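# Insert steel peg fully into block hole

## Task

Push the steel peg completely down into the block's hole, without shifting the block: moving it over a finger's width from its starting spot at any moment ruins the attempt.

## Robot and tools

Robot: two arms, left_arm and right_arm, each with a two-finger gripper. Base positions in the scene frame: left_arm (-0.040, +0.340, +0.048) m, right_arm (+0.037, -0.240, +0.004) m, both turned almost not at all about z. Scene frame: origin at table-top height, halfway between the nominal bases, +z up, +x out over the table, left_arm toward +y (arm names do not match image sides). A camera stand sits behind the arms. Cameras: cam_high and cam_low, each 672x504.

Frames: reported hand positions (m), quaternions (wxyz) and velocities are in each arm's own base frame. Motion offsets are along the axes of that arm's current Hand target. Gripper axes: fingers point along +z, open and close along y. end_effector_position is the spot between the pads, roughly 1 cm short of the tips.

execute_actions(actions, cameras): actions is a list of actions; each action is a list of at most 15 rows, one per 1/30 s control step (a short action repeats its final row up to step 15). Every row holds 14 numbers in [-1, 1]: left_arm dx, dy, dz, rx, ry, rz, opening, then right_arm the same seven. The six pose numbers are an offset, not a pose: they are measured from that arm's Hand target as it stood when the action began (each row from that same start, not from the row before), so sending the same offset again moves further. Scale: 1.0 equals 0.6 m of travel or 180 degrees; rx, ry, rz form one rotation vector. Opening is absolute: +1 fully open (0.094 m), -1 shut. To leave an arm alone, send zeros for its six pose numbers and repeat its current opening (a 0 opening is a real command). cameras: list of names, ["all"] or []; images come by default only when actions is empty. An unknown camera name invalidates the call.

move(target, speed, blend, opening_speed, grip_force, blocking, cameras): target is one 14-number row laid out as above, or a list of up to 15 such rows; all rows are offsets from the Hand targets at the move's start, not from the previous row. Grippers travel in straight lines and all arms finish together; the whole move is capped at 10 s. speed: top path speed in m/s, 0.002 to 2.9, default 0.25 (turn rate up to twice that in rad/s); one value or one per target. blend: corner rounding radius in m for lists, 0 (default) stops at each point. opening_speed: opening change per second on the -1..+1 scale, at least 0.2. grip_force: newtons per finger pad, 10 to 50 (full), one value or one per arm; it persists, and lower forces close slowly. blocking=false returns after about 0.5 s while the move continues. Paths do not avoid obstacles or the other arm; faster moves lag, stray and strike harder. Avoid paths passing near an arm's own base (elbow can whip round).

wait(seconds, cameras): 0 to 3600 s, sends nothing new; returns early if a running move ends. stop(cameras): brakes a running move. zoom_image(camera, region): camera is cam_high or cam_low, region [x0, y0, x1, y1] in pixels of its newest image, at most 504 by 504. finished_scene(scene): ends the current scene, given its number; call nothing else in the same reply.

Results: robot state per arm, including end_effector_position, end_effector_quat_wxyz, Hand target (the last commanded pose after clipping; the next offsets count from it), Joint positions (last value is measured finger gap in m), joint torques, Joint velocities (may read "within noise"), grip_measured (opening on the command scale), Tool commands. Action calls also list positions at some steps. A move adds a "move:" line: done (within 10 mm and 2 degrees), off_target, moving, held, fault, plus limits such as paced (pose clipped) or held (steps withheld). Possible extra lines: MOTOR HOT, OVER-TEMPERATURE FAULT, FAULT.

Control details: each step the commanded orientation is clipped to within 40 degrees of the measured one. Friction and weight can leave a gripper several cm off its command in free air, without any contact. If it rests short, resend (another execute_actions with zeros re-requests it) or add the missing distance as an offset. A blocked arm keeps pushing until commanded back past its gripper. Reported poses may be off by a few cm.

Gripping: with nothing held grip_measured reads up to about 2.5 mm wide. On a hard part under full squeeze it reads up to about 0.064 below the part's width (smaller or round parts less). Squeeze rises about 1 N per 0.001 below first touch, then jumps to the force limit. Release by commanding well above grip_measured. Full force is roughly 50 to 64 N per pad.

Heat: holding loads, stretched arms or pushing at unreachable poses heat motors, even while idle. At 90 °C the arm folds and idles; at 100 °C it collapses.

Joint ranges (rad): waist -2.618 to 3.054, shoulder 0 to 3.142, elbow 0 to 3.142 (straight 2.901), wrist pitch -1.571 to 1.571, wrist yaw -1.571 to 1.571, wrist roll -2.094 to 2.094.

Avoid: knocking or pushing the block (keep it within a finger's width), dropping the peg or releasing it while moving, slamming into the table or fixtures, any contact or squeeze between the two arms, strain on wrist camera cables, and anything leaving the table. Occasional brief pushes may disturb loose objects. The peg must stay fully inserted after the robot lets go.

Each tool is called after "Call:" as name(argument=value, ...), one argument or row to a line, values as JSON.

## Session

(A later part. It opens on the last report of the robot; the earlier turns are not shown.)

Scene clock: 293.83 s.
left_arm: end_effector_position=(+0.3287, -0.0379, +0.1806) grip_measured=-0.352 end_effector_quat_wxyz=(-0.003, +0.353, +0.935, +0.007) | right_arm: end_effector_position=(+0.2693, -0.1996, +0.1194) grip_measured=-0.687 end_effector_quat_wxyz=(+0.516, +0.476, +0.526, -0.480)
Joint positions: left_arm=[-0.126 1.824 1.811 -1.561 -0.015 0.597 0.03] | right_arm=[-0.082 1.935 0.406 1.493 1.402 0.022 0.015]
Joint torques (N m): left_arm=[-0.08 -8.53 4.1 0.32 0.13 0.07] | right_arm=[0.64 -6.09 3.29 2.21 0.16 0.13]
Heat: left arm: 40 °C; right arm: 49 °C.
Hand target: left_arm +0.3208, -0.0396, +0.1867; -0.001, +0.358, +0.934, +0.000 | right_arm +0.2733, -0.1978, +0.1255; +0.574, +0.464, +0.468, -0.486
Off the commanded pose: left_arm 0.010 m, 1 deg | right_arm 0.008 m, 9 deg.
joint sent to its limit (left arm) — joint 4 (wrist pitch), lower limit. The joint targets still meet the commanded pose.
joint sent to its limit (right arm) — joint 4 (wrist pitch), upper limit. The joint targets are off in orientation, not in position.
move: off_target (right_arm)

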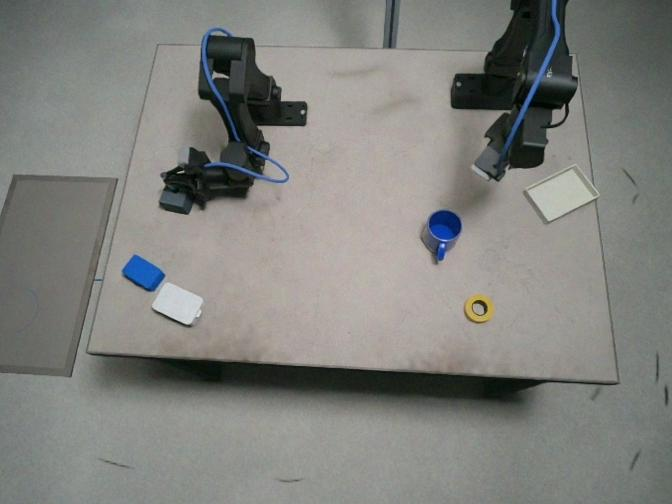

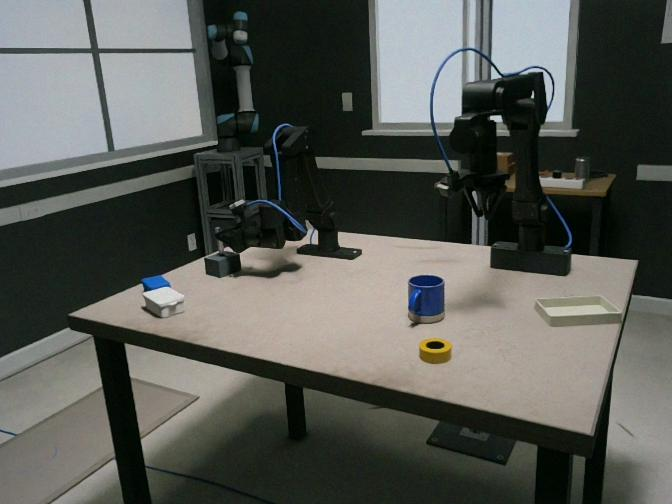

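Call:
move(
  target=[0,0,0,0,0,0,-0.35,0.0205,0,-0.0055,0,0,0,-1],
  speed=0.04,
  cameras=["cam_low","cam_high"],
)

Call:
zoom_image(
  camera="cam_low",
  region=[200, 220, 250, 270],
)

Call:
zoom_image(
  camera="cam_high",
  region=[150, 160, 200, 210],
)

Scene clock: 300.67 s.
left_arm: end_effector_position=(+0.3287, -0.0379, +0.1806) grip_measured=-0.352 end_effector_quat_wxyz=(-0.003, +0.353, +0.935, +0.007) | right_arm: end_effector_position=(+0.2694, -0.1984, +0.1103) grip_measured=-0.687 end_effector_quat_wxyz=(+0.514, +0.484, +0.520, -0.481)
Joint positions: left_arm=[-0.126 1.824 1.811 -1.561 -0.015 0.597 0.03] | right_arm=[-0.076 1.978 0.418 1.494 1.425 0.063 0.015]
Joint torques (N m): left_arm=[-0.08 -8.53 4.1 0.32 0.13 0.07] | right_arm=[0.77 -5.64 2.8 2.19 0.07 0.13]
Heat: left arm: 40 °C; right arm: 49 °C.
Hand target: left_arm +0.3208, -0.0396, +0.1867; -0.001, +0.358, +0.934, +0.000 | right_arm +0.2742, -0.1960, +0.1130; +0.574, +0.464, +0.468, -0.486
Off the commanded pose: left_arm 0.010 m, 1 deg | right_arm 0.006 m, 9 deg.
joint sent to its limit (left arm) — joint 4 (wrist pitch), lower limit. The joint targets still meet the commanded pose.
joint sent to its limit (right arm) — joint 4 (wrist pitch), upper limit. The joint targets are off in orientation, not in position.
move: off_target (right_arm)

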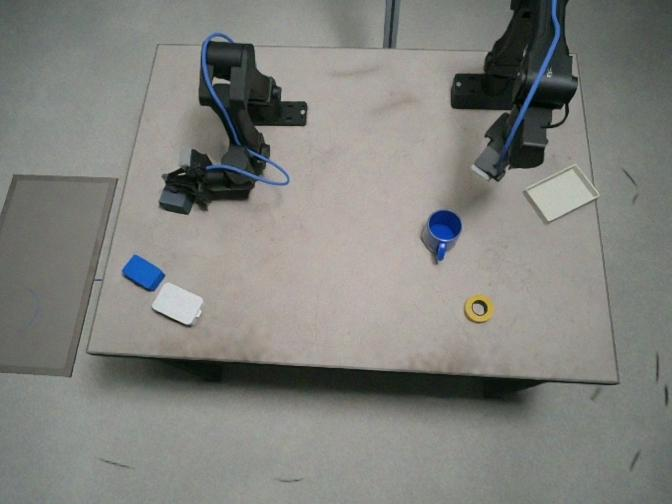

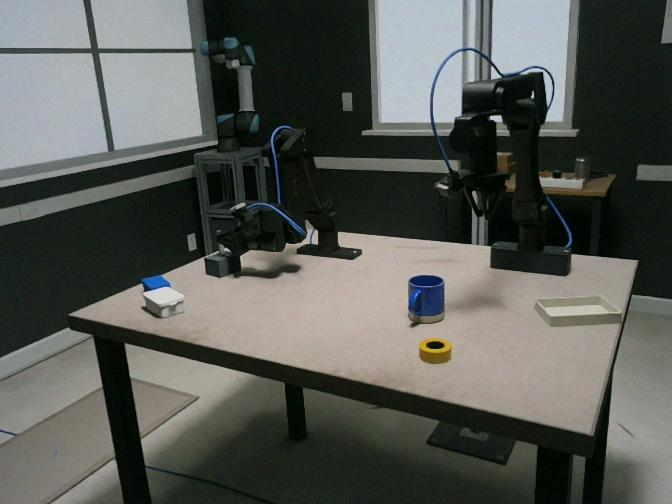

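Scaled by 10.080 from the camera's image (finer frame: 960x720).

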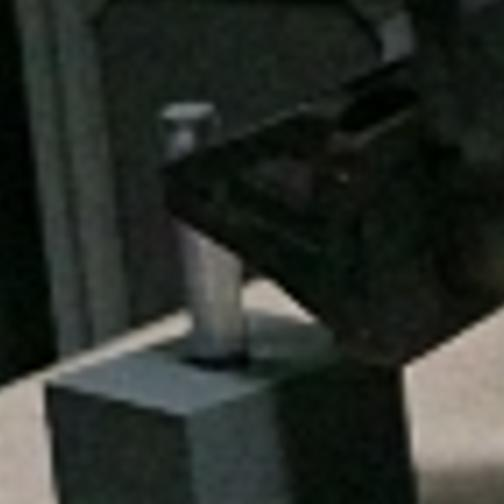

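Scaled by 10.080 from the camera's image (finer frame: 960x720).

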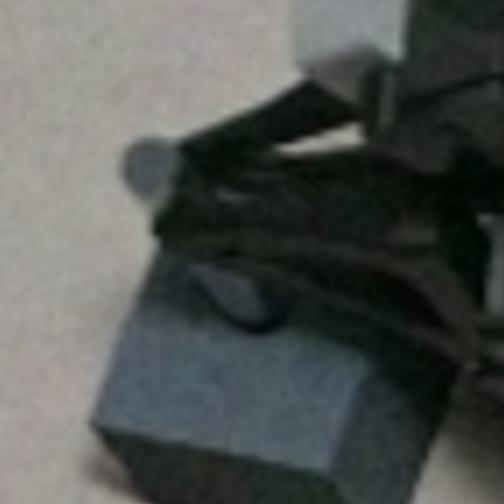

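Call:
move(
  target=[
    [0,0,0,0,0,0,-0.35,0.003,0.003,-0.0025,0,0,0,-1],
    [0,0,0,0,0,0,-0.35,0.013,0.003,-0.0025,0,0,0,-1],
  ],
  speed=0.03,
  cameras=["cam_low","cam_high"],
)

Call:
zoom_image(
  camera="cam_low",
  region=[200, 220, 250, 270],
)

Call:
zoom_image(
  camera="cam_high",
  region=[150, 160, 200, 210],
)

Scene clock: 308.90 s.
left_arm: end_effector_position=(+0.3287, -0.0379, +0.1806) grip_measured=-0.352 end_effector_quat_wxyz=(-0.003, +0.353, +0.935, +0.007) | right_arm: end_effector_position=(+0.2691, -0.1985, +0.1095) grip_measured=-0.687 end_effector_quat_wxyz=(+0.513, +0.497, +0.507, -0.483)
Joint positions: left_arm=[-0.126 1.824 1.811 -1.561 -0.015 0.597 0.03] | right_arm=[-0.073 1.996 0.439 1.496 1.457 0.081 0.015]
Joint torques (N m): left_arm=[-0.09 -8.53 4.1 0.32 0.13 0.08] | right_arm=[0.88 -4.19 2.11 2.14 -0.22 0.22]
Heat: left arm: 40 °C; right arm: 49 °C.
Hand target: left_arm +0.3208, -0.0396, +0.1867; -0.001, +0.358, +0.934, +0.000 | right_arm +0.2765, -0.1953, +0.1051; +0.574, +0.464, +0.468, -0.486
Off the commanded pose: left_arm 0.010 m, 1 deg | right_arm 0.009 m, 9 deg.
joint sent to its limit (left arm) — joint 4 (wrist pitch), lower limit. The joint targets still meet the commanded pose.
joint sent to its limit (right arm) — joint 4 (wrist pitch), upper limit. The joint targets are off in orientation, not in position.
move: off_target (right_arm)

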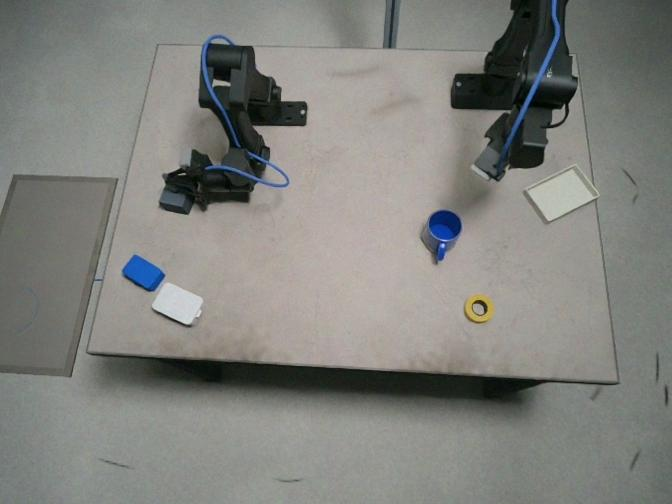

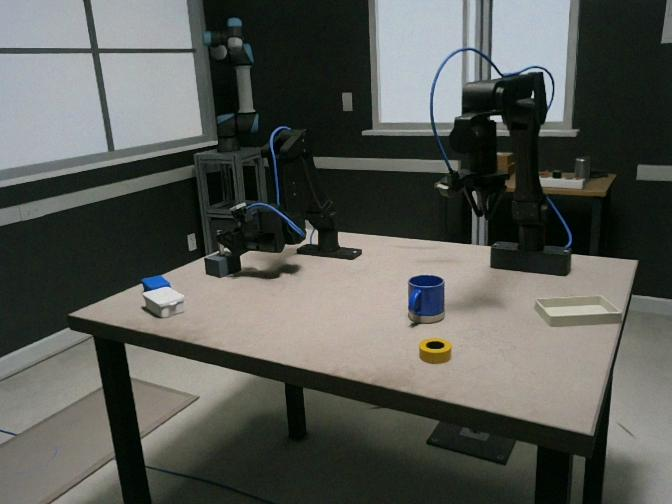

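Scaled by 10.080 from the camera's image (finer frame: 960x720).

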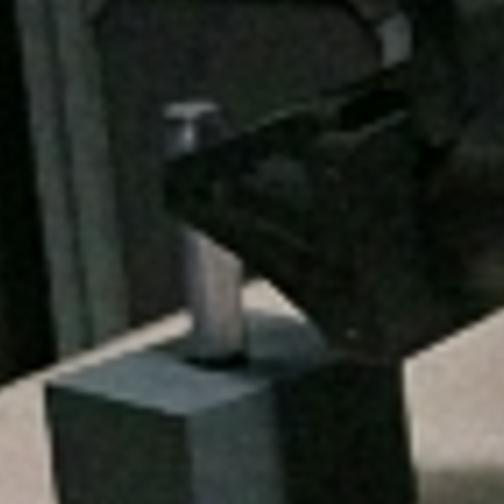

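Scaled by 10.080 from the camera's image (finer frame: 960x720).

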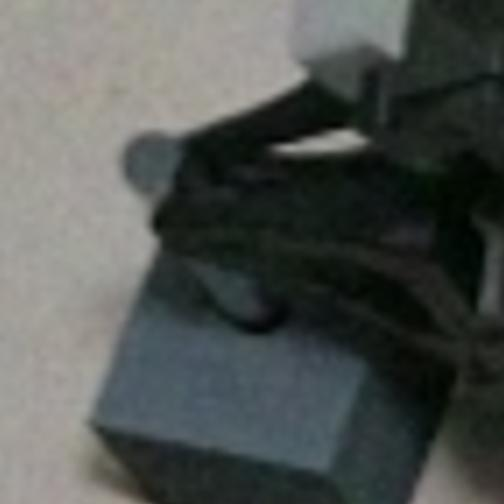

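Call:
move(
  target=[
    [0,0,0,0,0,0,-0.35,-0.018,0.003,-0.002,0,0,0,-1],
    [0,0,0,0,0,0,-0.35,0.004,0.003,-0.002,0,0,0,-1],
  ],
  speed=0.04,
  cameras=["cam_low","cam_high"],
)

Call:
zoom_image(
  camera="cam_low",
  region=[200, 220, 250, 270],
)

Call:
zoom_image(
  camera="cam_high",
  region=[150, 160, 200, 210],
)

Scene clock: 316.60 s.
left_arm: end_effector_position=(+0.3287, -0.0379, +0.1806) grip_measured=-0.352 end_effector_quat_wxyz=(-0.003, +0.353, +0.935, +0.007) | right_arm: end_effector_position=(+0.2694, -0.1977, +0.1093) grip_measured=-0.687 end_effector_quat_wxyz=(+0.511, +0.499, +0.503, -0.486)
Joint positions: left_arm=[-0.126 1.824 1.811 -1.561 -0.015 0.597 0.03] | right_arm=[-0.07 2.003 0.449 1.496 1.473 0.078 0.015]
Joint torques (N m): left_arm=[-0.09 -8.55 4.1 0.32 0.14 0.08] | right_arm=[0.96 -3.78 1.98 2.13 -0.32 0.29]
Heat: left arm: 40 °C; right arm: 49 °C.
Hand target: left_arm +0.3208, -0.0396, +0.1867; -0.001, +0.358, +0.934, +0.000 | right_arm +0.2784, -0.1944, +0.1028; +0.574, +0.464, +0.468, -0.486
Off the commanded pose: left_arm 0.010 m, 1 deg | right_arm 0.012 m, 9 deg.
joint sent to its limit (left arm) — joint 4 (wrist pitch), lower limit. The joint targets still meet the commanded pose.
joint sent to its limit (right arm) — joint 4 (wrist pitch), upper limit. The joint targets are off in orientation, not in position.
move: off_target (right_arm)

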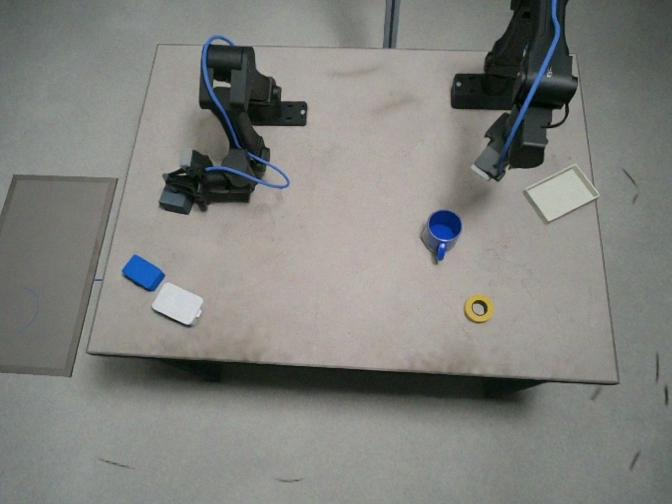

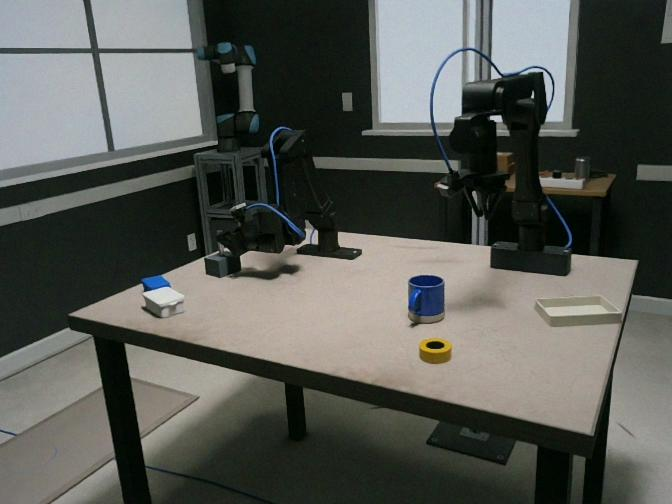

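Scaled by 10.080 from the camera's image (finer frame: 960x720).

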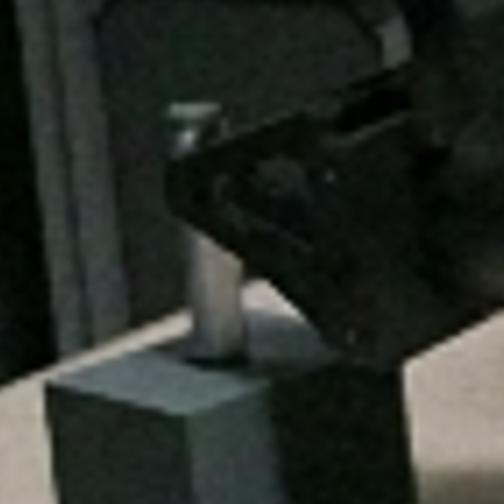

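Scaled by 10.080 from the camera's image (finer frame: 960x720).

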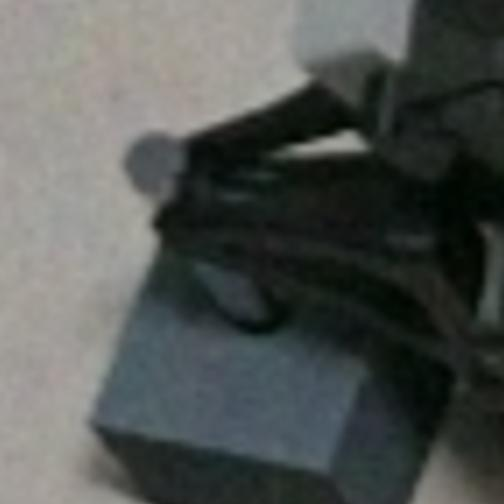

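Call:
move(
  target=[
    [0,0,0,0,0,0,-0.35,-0.012,0.004,0,0,0,0,-1],
    [0,0,0,0,0,0,-0.35,-0.002,0.006,0,0,0,0,-1],
    [0,0,0,0,0,0,-0.35,0.002,0.008,0.003,0,0,0,-1],
    [0,0,0,0,0,0,-0.35,0.004,0.008,-0.004,0,0,0,-1],
    [0,0,0,0,0,0,-0.35,0.012,0.006,-0.002,0,0,0,-1],
  ],
  speed=0.03,
  blend=0.001,
  cameras=["cam_low","cam_high"],
)

Call:
zoom_image(
  camera="cam_low",
  region=[200, 220, 250, 270],
)

Call:
zoom_image(
  camera="cam_high",
  region=[150, 160, 200, 210],
)

Scene clock: 325.07 s.
left_arm: end_effector_position=(+0.3287, -0.0379, +0.1806) grip_measured=-0.352 end_effector_quat_wxyz=(-0.003, +0.353, +0.935, +0.007) | right_arm: end_effector_position=(+0.2692, -0.1979, +0.1086) grip_measured=-0.687 end_effector_quat_wxyz=(+0.507, +0.511, +0.491, -0.491)
Joint positions: left_arm=[-0.126 1.824 1.811 -1.561 -0.015 0.597 0.03] | right_arm=[-0.068 2.02 0.472 1.496 1.506 0.087 0.015]
Joint torques (N m): left_arm=[-0.1 -8.51 4.1 0.32 0.13 0.08] | right_arm=[1.28 -2.45 1.55 2.1 -0.64 0.38]
Heat: left arm: 41 °C; right arm: 50 °C.
Hand target: left_arm +0.3208, -0.0396, +0.1867; -0.001, +0.358, +0.934, +0.000 | right_arm +0.2826, -0.1937, +0.0957; +0.574, +0.464, +0.468, -0.486
Off the commanded pose: left_arm 0.010 m, 1 deg | right_arm 0.019 m, 10 deg.
joint sent to its limit (left arm) — joint 4 (wrist pitch), lower limit. The joint targets still meet the commanded pose.
joint sent to its limit (right arm) — joint 4 (wrist pitch), upper limit. The joint targets are off in orientation, not in position.
move: off_target (right_arm)

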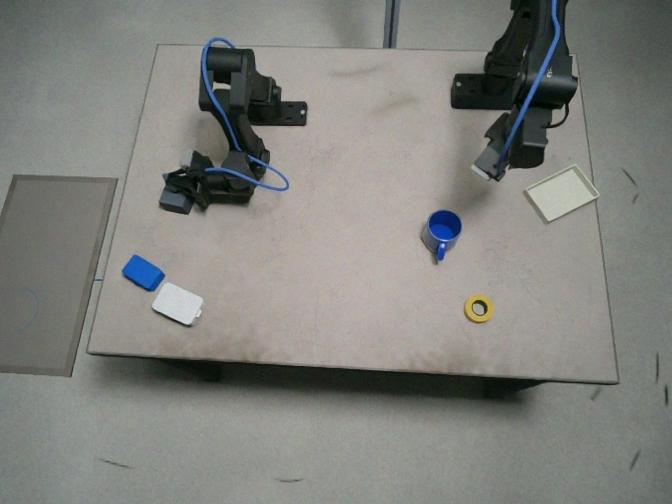

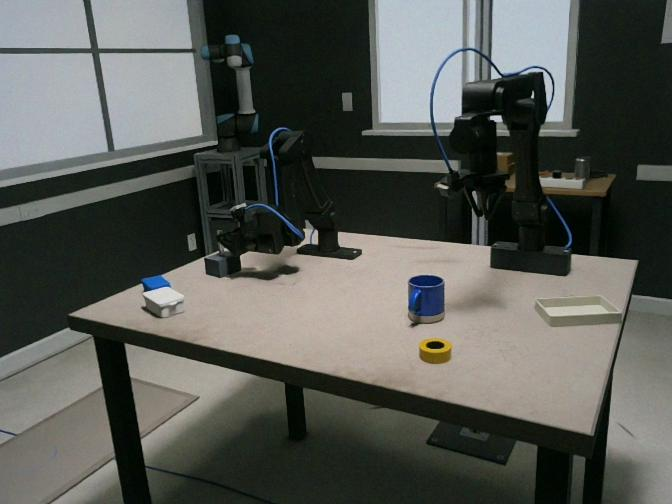

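Scaled by 10.080 from the camera's image (finer frame: 960x720).

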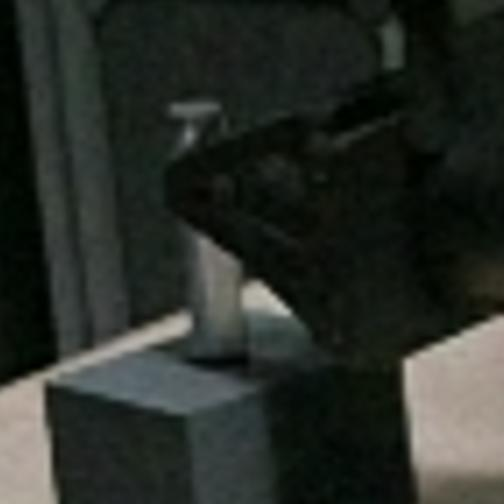

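Scaled by 10.080 from the camera's image (finer frame: 960x720).

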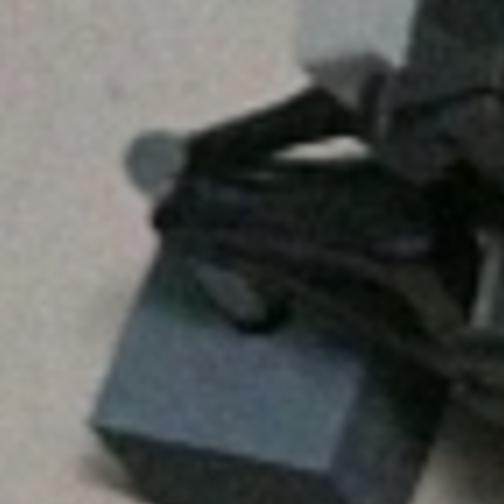

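Call:
move(
  target=[
    [0,0,0,0,0,0,-0.35,-0.0433,-0.0045,0.0067,0,0,0,-1],
  ],
  speed=0.05,
  cameras=["cam_low","cam_high"],
)

Call:
zoom_image(
  camera="cam_low",
  region=[200, 220, 250, 270],
)

Call:
zoom_image(
  camera="cam_high",
  region=[150, 160, 200, 210],
)

Scene clock: 331.83 s.
left_arm: end_effector_position=(+0.3287, -0.0379, +0.1806) grip_measured=-0.352 end_effector_quat_wxyz=(-0.003, +0.353, +0.935, +0.007) | right_arm: end_effector_position=(+0.2729, -0.1972, +0.1071) grip_measured=-0.687 end_effector_quat_wxyz=(+0.505, +0.483, +0.520, -0.491)
Joint positions: left_arm=[-0.126 1.824 1.811 -1.561 -0.015 0.597 0.03] | right_arm=[-0.068 2.008 0.446 1.495 1.451 0.045 0.015]
Joint torques (N m): left_arm=[-0.09 -8.53 4.07 0.32 0.13 0.07] | right_arm=[0.64 -11 1.83 2.15 -0.11 -0.02]
Heat: left arm: 41 °C; right arm: 50 °C.
Hand target: left_arm +0.3208, -0.0396, +0.1867; -0.001, +0.358, +0.934, +0.000 | right_arm +0.2779, -0.1947, +0.1217; +0.574, +0.464, +0.468, -0.486
Off the commanded pose: left_arm 0.010 m, 1 deg | right_arm 0.016 m, 10 deg.
joint sent to its limit (left arm) — joint 4 (wrist pitch), lower limit. The joint targets still meet the commanded pose.
joint sent to its limit (right arm) — joint 4 (wrist pitch), upper limit. The joint targets are off in orientation, not in position.
move: off_target (right_arm)

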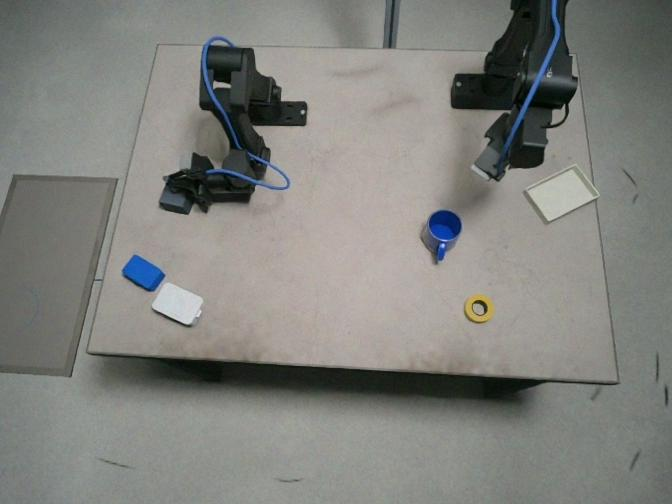

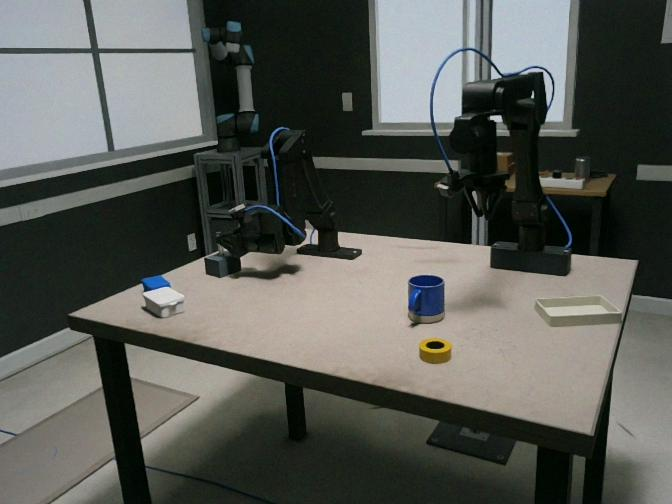

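Scaled by 10.080 from the camera's image (finer frame: 960x720).

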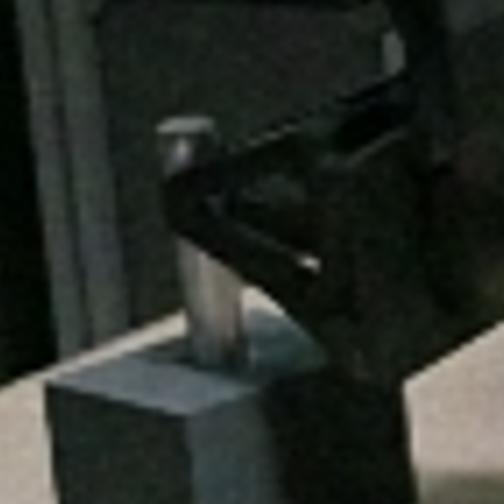

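Scaled by 10.080 from the camera's image (finer frame: 960x720).

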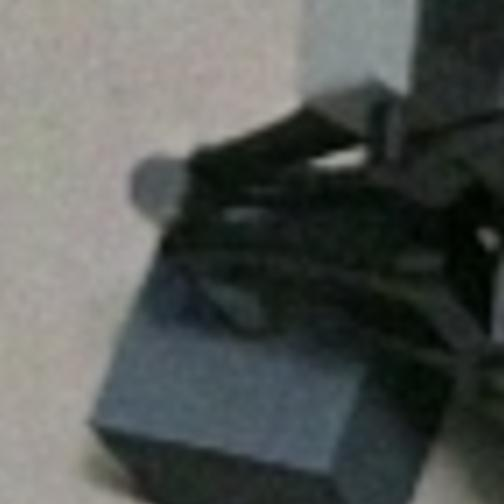

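Call:
move(
  target=[
    [0,0,0,0,0,0,-0.35,0.02,-0.002,-0.006,0,0,0,-1],
    [0,0,0,0,0,0,-0.35,0.045,-0.004,-0.0125,0,0,0,-1],
  ],
  speed=0.03,
  cameras=["cam_low","cam_high"],
)

Call:
zoom_image(
  camera="cam_low",
  region=[200, 220, 250, 270],
)

Call:
zoom_image(
  camera="cam_high",
  region=[150, 160, 200, 210],
)

Scene clock: 340.87 s.
left_arm: end_effector_position=(+0.3287, -0.0379, +0.1806) grip_measured=-0.352 end_effector_quat_wxyz=(-0.003, +0.353, +0.935, +0.007) | right_arm: end_effector_position=(+0.2707, -0.1965, +0.0924) grip_measured=-0.687 end_effector_quat_wxyz=(+0.510, +0.493, +0.514, -0.483)
Joint positions: left_arm=[-0.126 1.824 1.811 -1.561 -0.015 0.597 0.03] | right_arm=[-0.066 2.063 0.444 1.495 1.456 0.129 0.015]
Joint torques (N m): left_arm=[-0.06 -8.53 4.1 0.32 0.13 0.09] | right_arm=[1.7 -6.05 2.29 2.16 0.11 0.12]
Heat: left arm: 41 °C; right arm: 50 °C.
Hand target: left_arm +0.3208, -0.0396, +0.1867; -0.001, +0.358, +0.934, +0.000 | right_arm +0.2773, -0.1908, +0.0939; +0.574, +0.464, +0.468, -0.486
Off the commanded pose: left_arm 0.010 m, 1 deg | right_arm 0.009 m, 10 deg.
joint sent to its limit (left arm) — joint 4 (wrist pitch), lower limit. The joint targets still meet the commanded pose.
joint sent to its limit (right arm) — joint 4 (wrist pitch), upper limit. The joint targets are off in orientation, not in position.
move: off_target (right_arm)

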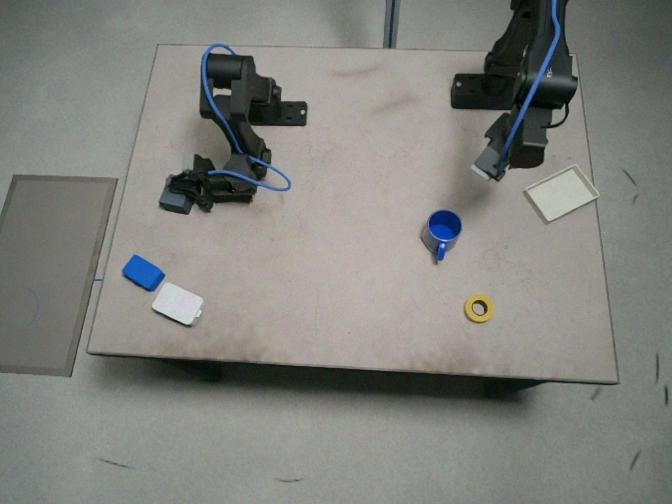

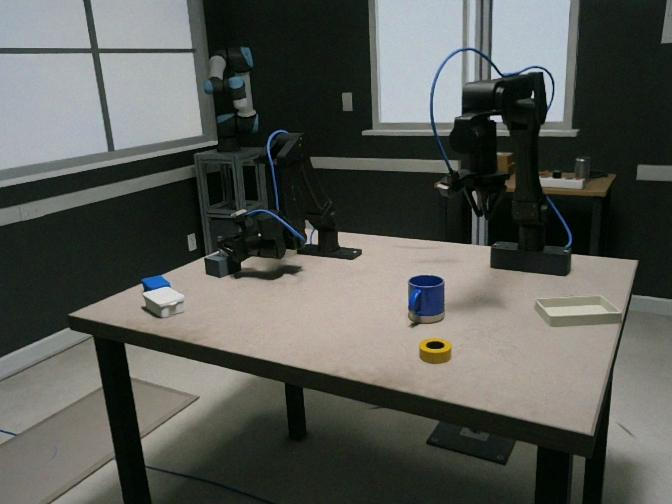

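Scaled by 10.080 from the camera's image (finer frame: 960x720).

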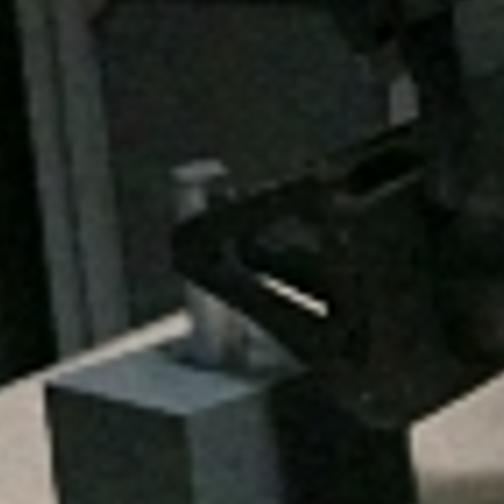

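Scaled by 10.080 from the camera's image (finer frame: 960x720).

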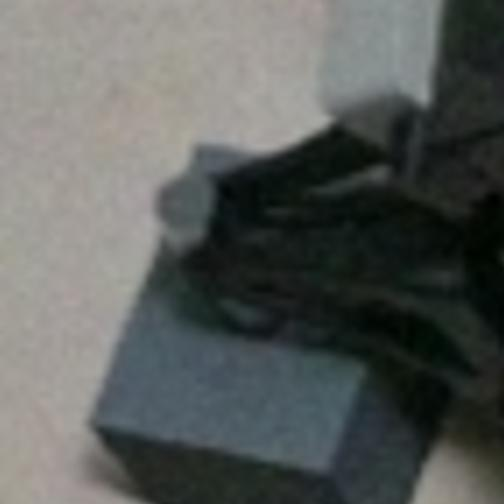

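Call:
move(
  target=[0,0,0,0,0,0,-0.35,0,0,0,0,0,0,-0.45],
  opening_speed=0.4,
  cameras=["cam_low","cam_high"],
)

Call:
zoom_image(
  camera="cam_low",
  region=[200, 220, 250, 270],
)

Call:
zoom_image(
  camera="cam_high",
  region=[150, 160, 200, 210],
)

Scene clock: 346.10 s.
left_arm: end_effector_position=(+0.3287, -0.0379, +0.1806) grip_measured=-0.352 end_effector_quat_wxyz=(-0.003, +0.353, +0.935, +0.007) | right_arm: end_effector_position=(+0.2728, -0.1930, +0.0924) grip_measured=-0.453 end_effector_quat_wxyz=(+0.512, +0.490, +0.516, -0.480)
Joint positions: left_arm=[-0.126 1.824 1.811 -1.561 -0.015 0.597 0.03] | right_arm=[-0.053 2.063 0.444 1.495 1.459 0.129 0.026]
Joint torques (N m): left_arm=[-0.09 -8.55 4.1 0.32 0.13 0.07] | right_arm=[0.66 -6.05 2.33 2.17 0.09 0.11]
Heat: left arm: 41 °C; right arm: 50 °C.
Hand target: left_arm +0.3208, -0.0396, +0.1867; -0.001, +0.358, +0.934, +0.000 | right_arm +0.2773, -0.1908, +0.0939; +0.574, +0.464, +0.468, -0.486
Off the commanded pose: left_arm 0.010 m, 1 deg | right_arm 0.005 m, 9 deg.
joint sent to its limit (left arm) — joint 4 (wrist pitch), lower limit. The joint targets still meet the commanded pose.
joint sent to its limit (right arm) — joint 4 (wrist pitch), upper limit. The joint targets are off in orientation, not in position.
move: done

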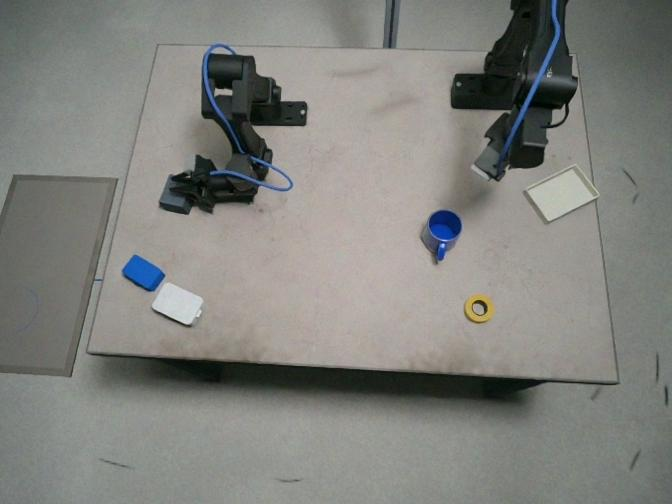

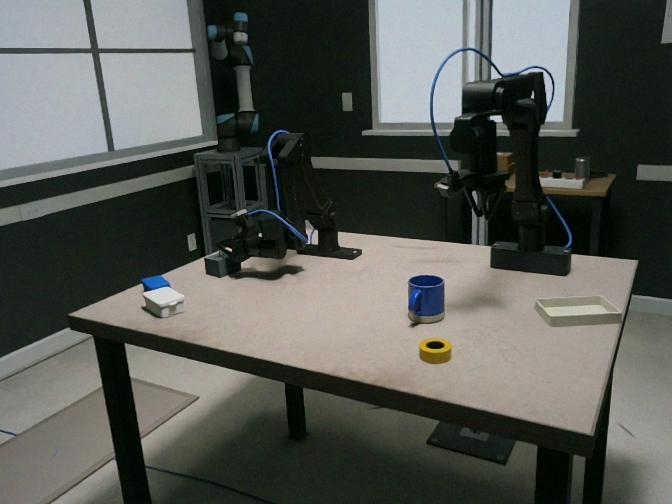

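Scaled by 10.080 from the camera's image (finer frame: 960x720).

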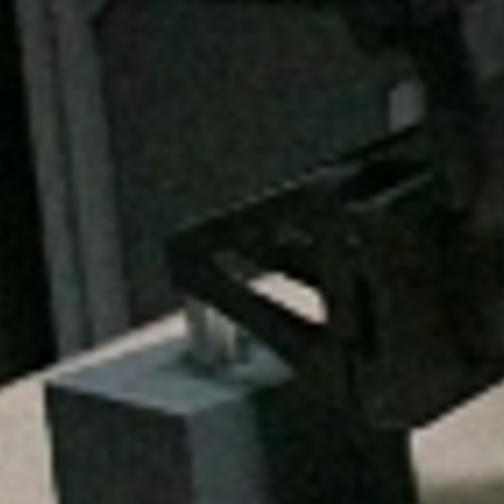

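Scaled by 10.080 from the camera's image (finer frame: 960x720).

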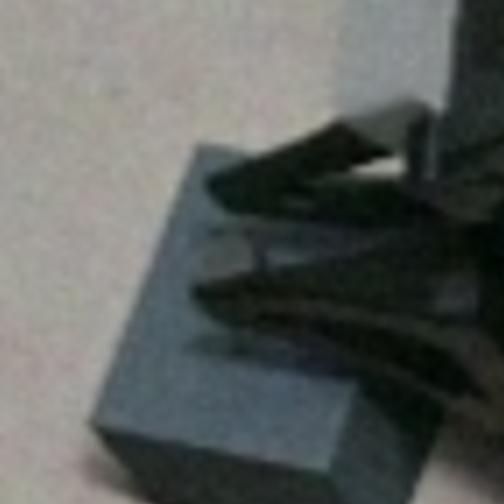

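Call:
move(
  target=[
    [0,0,0,0,0,0,-0.35,-0.08,0,0,0,0,0,-0.3],
    [0,0,0,0,0,0,-0.35,-0.12,0,-0.15,0,0,0,-0.3],
  ],
  speed=0.15,
  blend=[0.02,0],
  cameras=["cam_low","cam_high"],
)

Call:
zoom_image(
  camera="cam_low",
  region=[190, 220, 260, 290],
)

Call:
zoom_image(
  camera="cam_high",
  region=[140, 150, 210, 220],
)

Scene clock: 350.53 s.
left_arm: end_effector_position=(+0.3287, -0.0379, +0.1806) grip_measured=-0.352 end_effector_quat_wxyz=(-0.003, +0.353, +0.935, +0.007) | right_arm: end_effector_position=(+0.2658, -0.0951, +0.1467) grip_measured=-0.303 end_effector_quat_wxyz=(+0.586, +0.407, +0.578, -0.397)
Joint positions: left_arm=[-0.126 1.824 1.811 -1.561 -0.015 0.597 0.03] | right_arm=[0.345 1.708 0.255 1.49 1.554 -0.019 0.033]
Joint torques (N m): left_arm=[-0.08 -8.55 4.11 0.32 0.13 0.09] | right_arm=[0.64 -8.38 2.04 1.44 0.09 -0.05]
Heat: left arm: 41 °C; right arm: 50 °C.
Hand target: left_arm +0.3208, -0.0396, +0.1867; -0.001, +0.358, +0.934, +0.000 | right_arm +0.2631, -0.0931, +0.1533; +0.574, +0.464, +0.468, -0.486
Off the commanded pose: left_arm 0.010 m, 1 deg | right_arm 0.007 m, 18 deg.
joint sent to its limit (left arm) — joint 4 (wrist pitch), lower limit. The joint targets still meet the commanded pose.
joint sent to its limit (right arm) — joint 5 (wrist yaw), upper limit. The joint targets are off in orientation, not in position.
move: off_target (right_arm)

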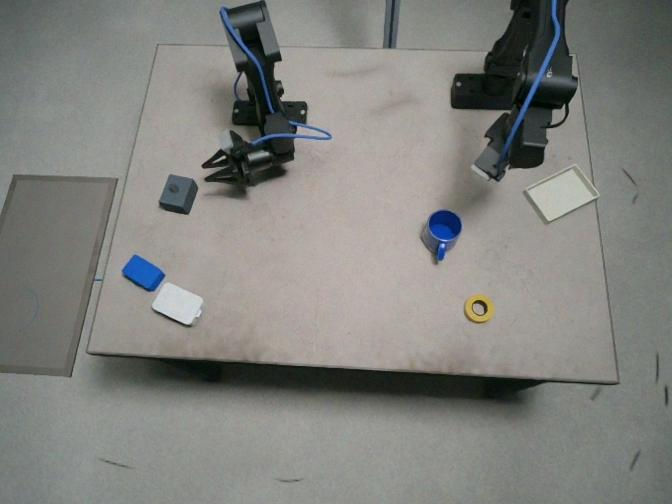

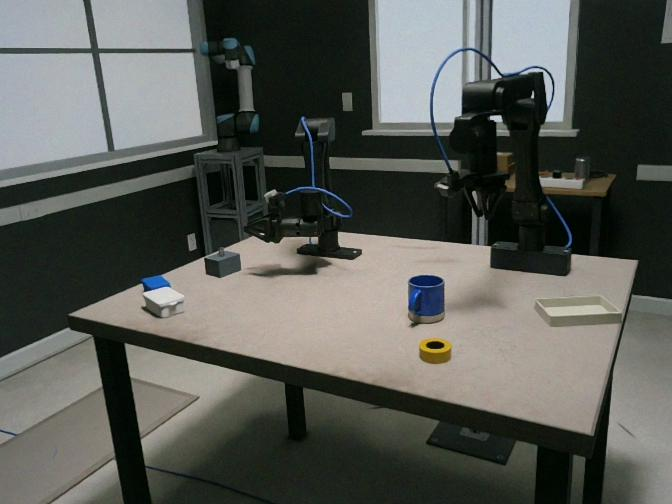

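Scaled by 7.200 from the camera's image (finer frame: 960x720).

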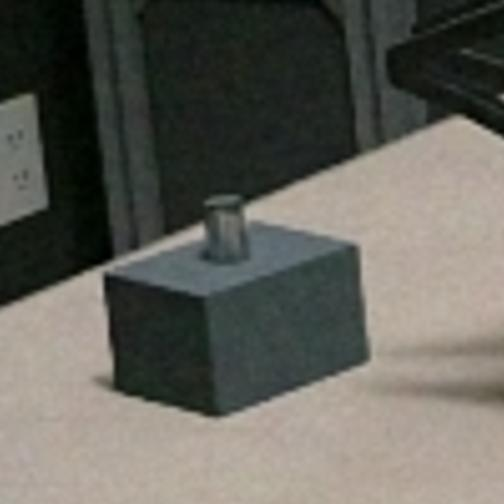

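Scaled by 7.200 from the camera's image (finer frame: 960x720).

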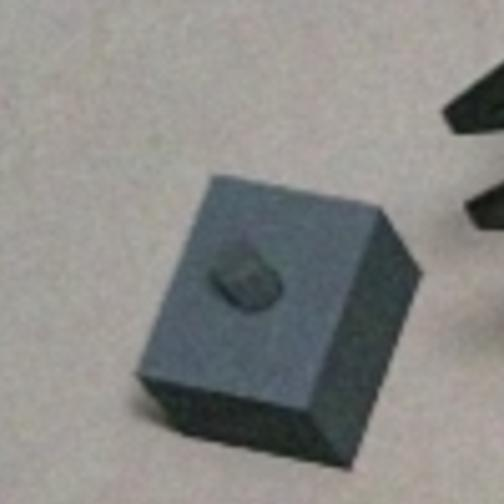

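Call:
finished_scene(
  scene=2,
)

The scene is finished: the task was done.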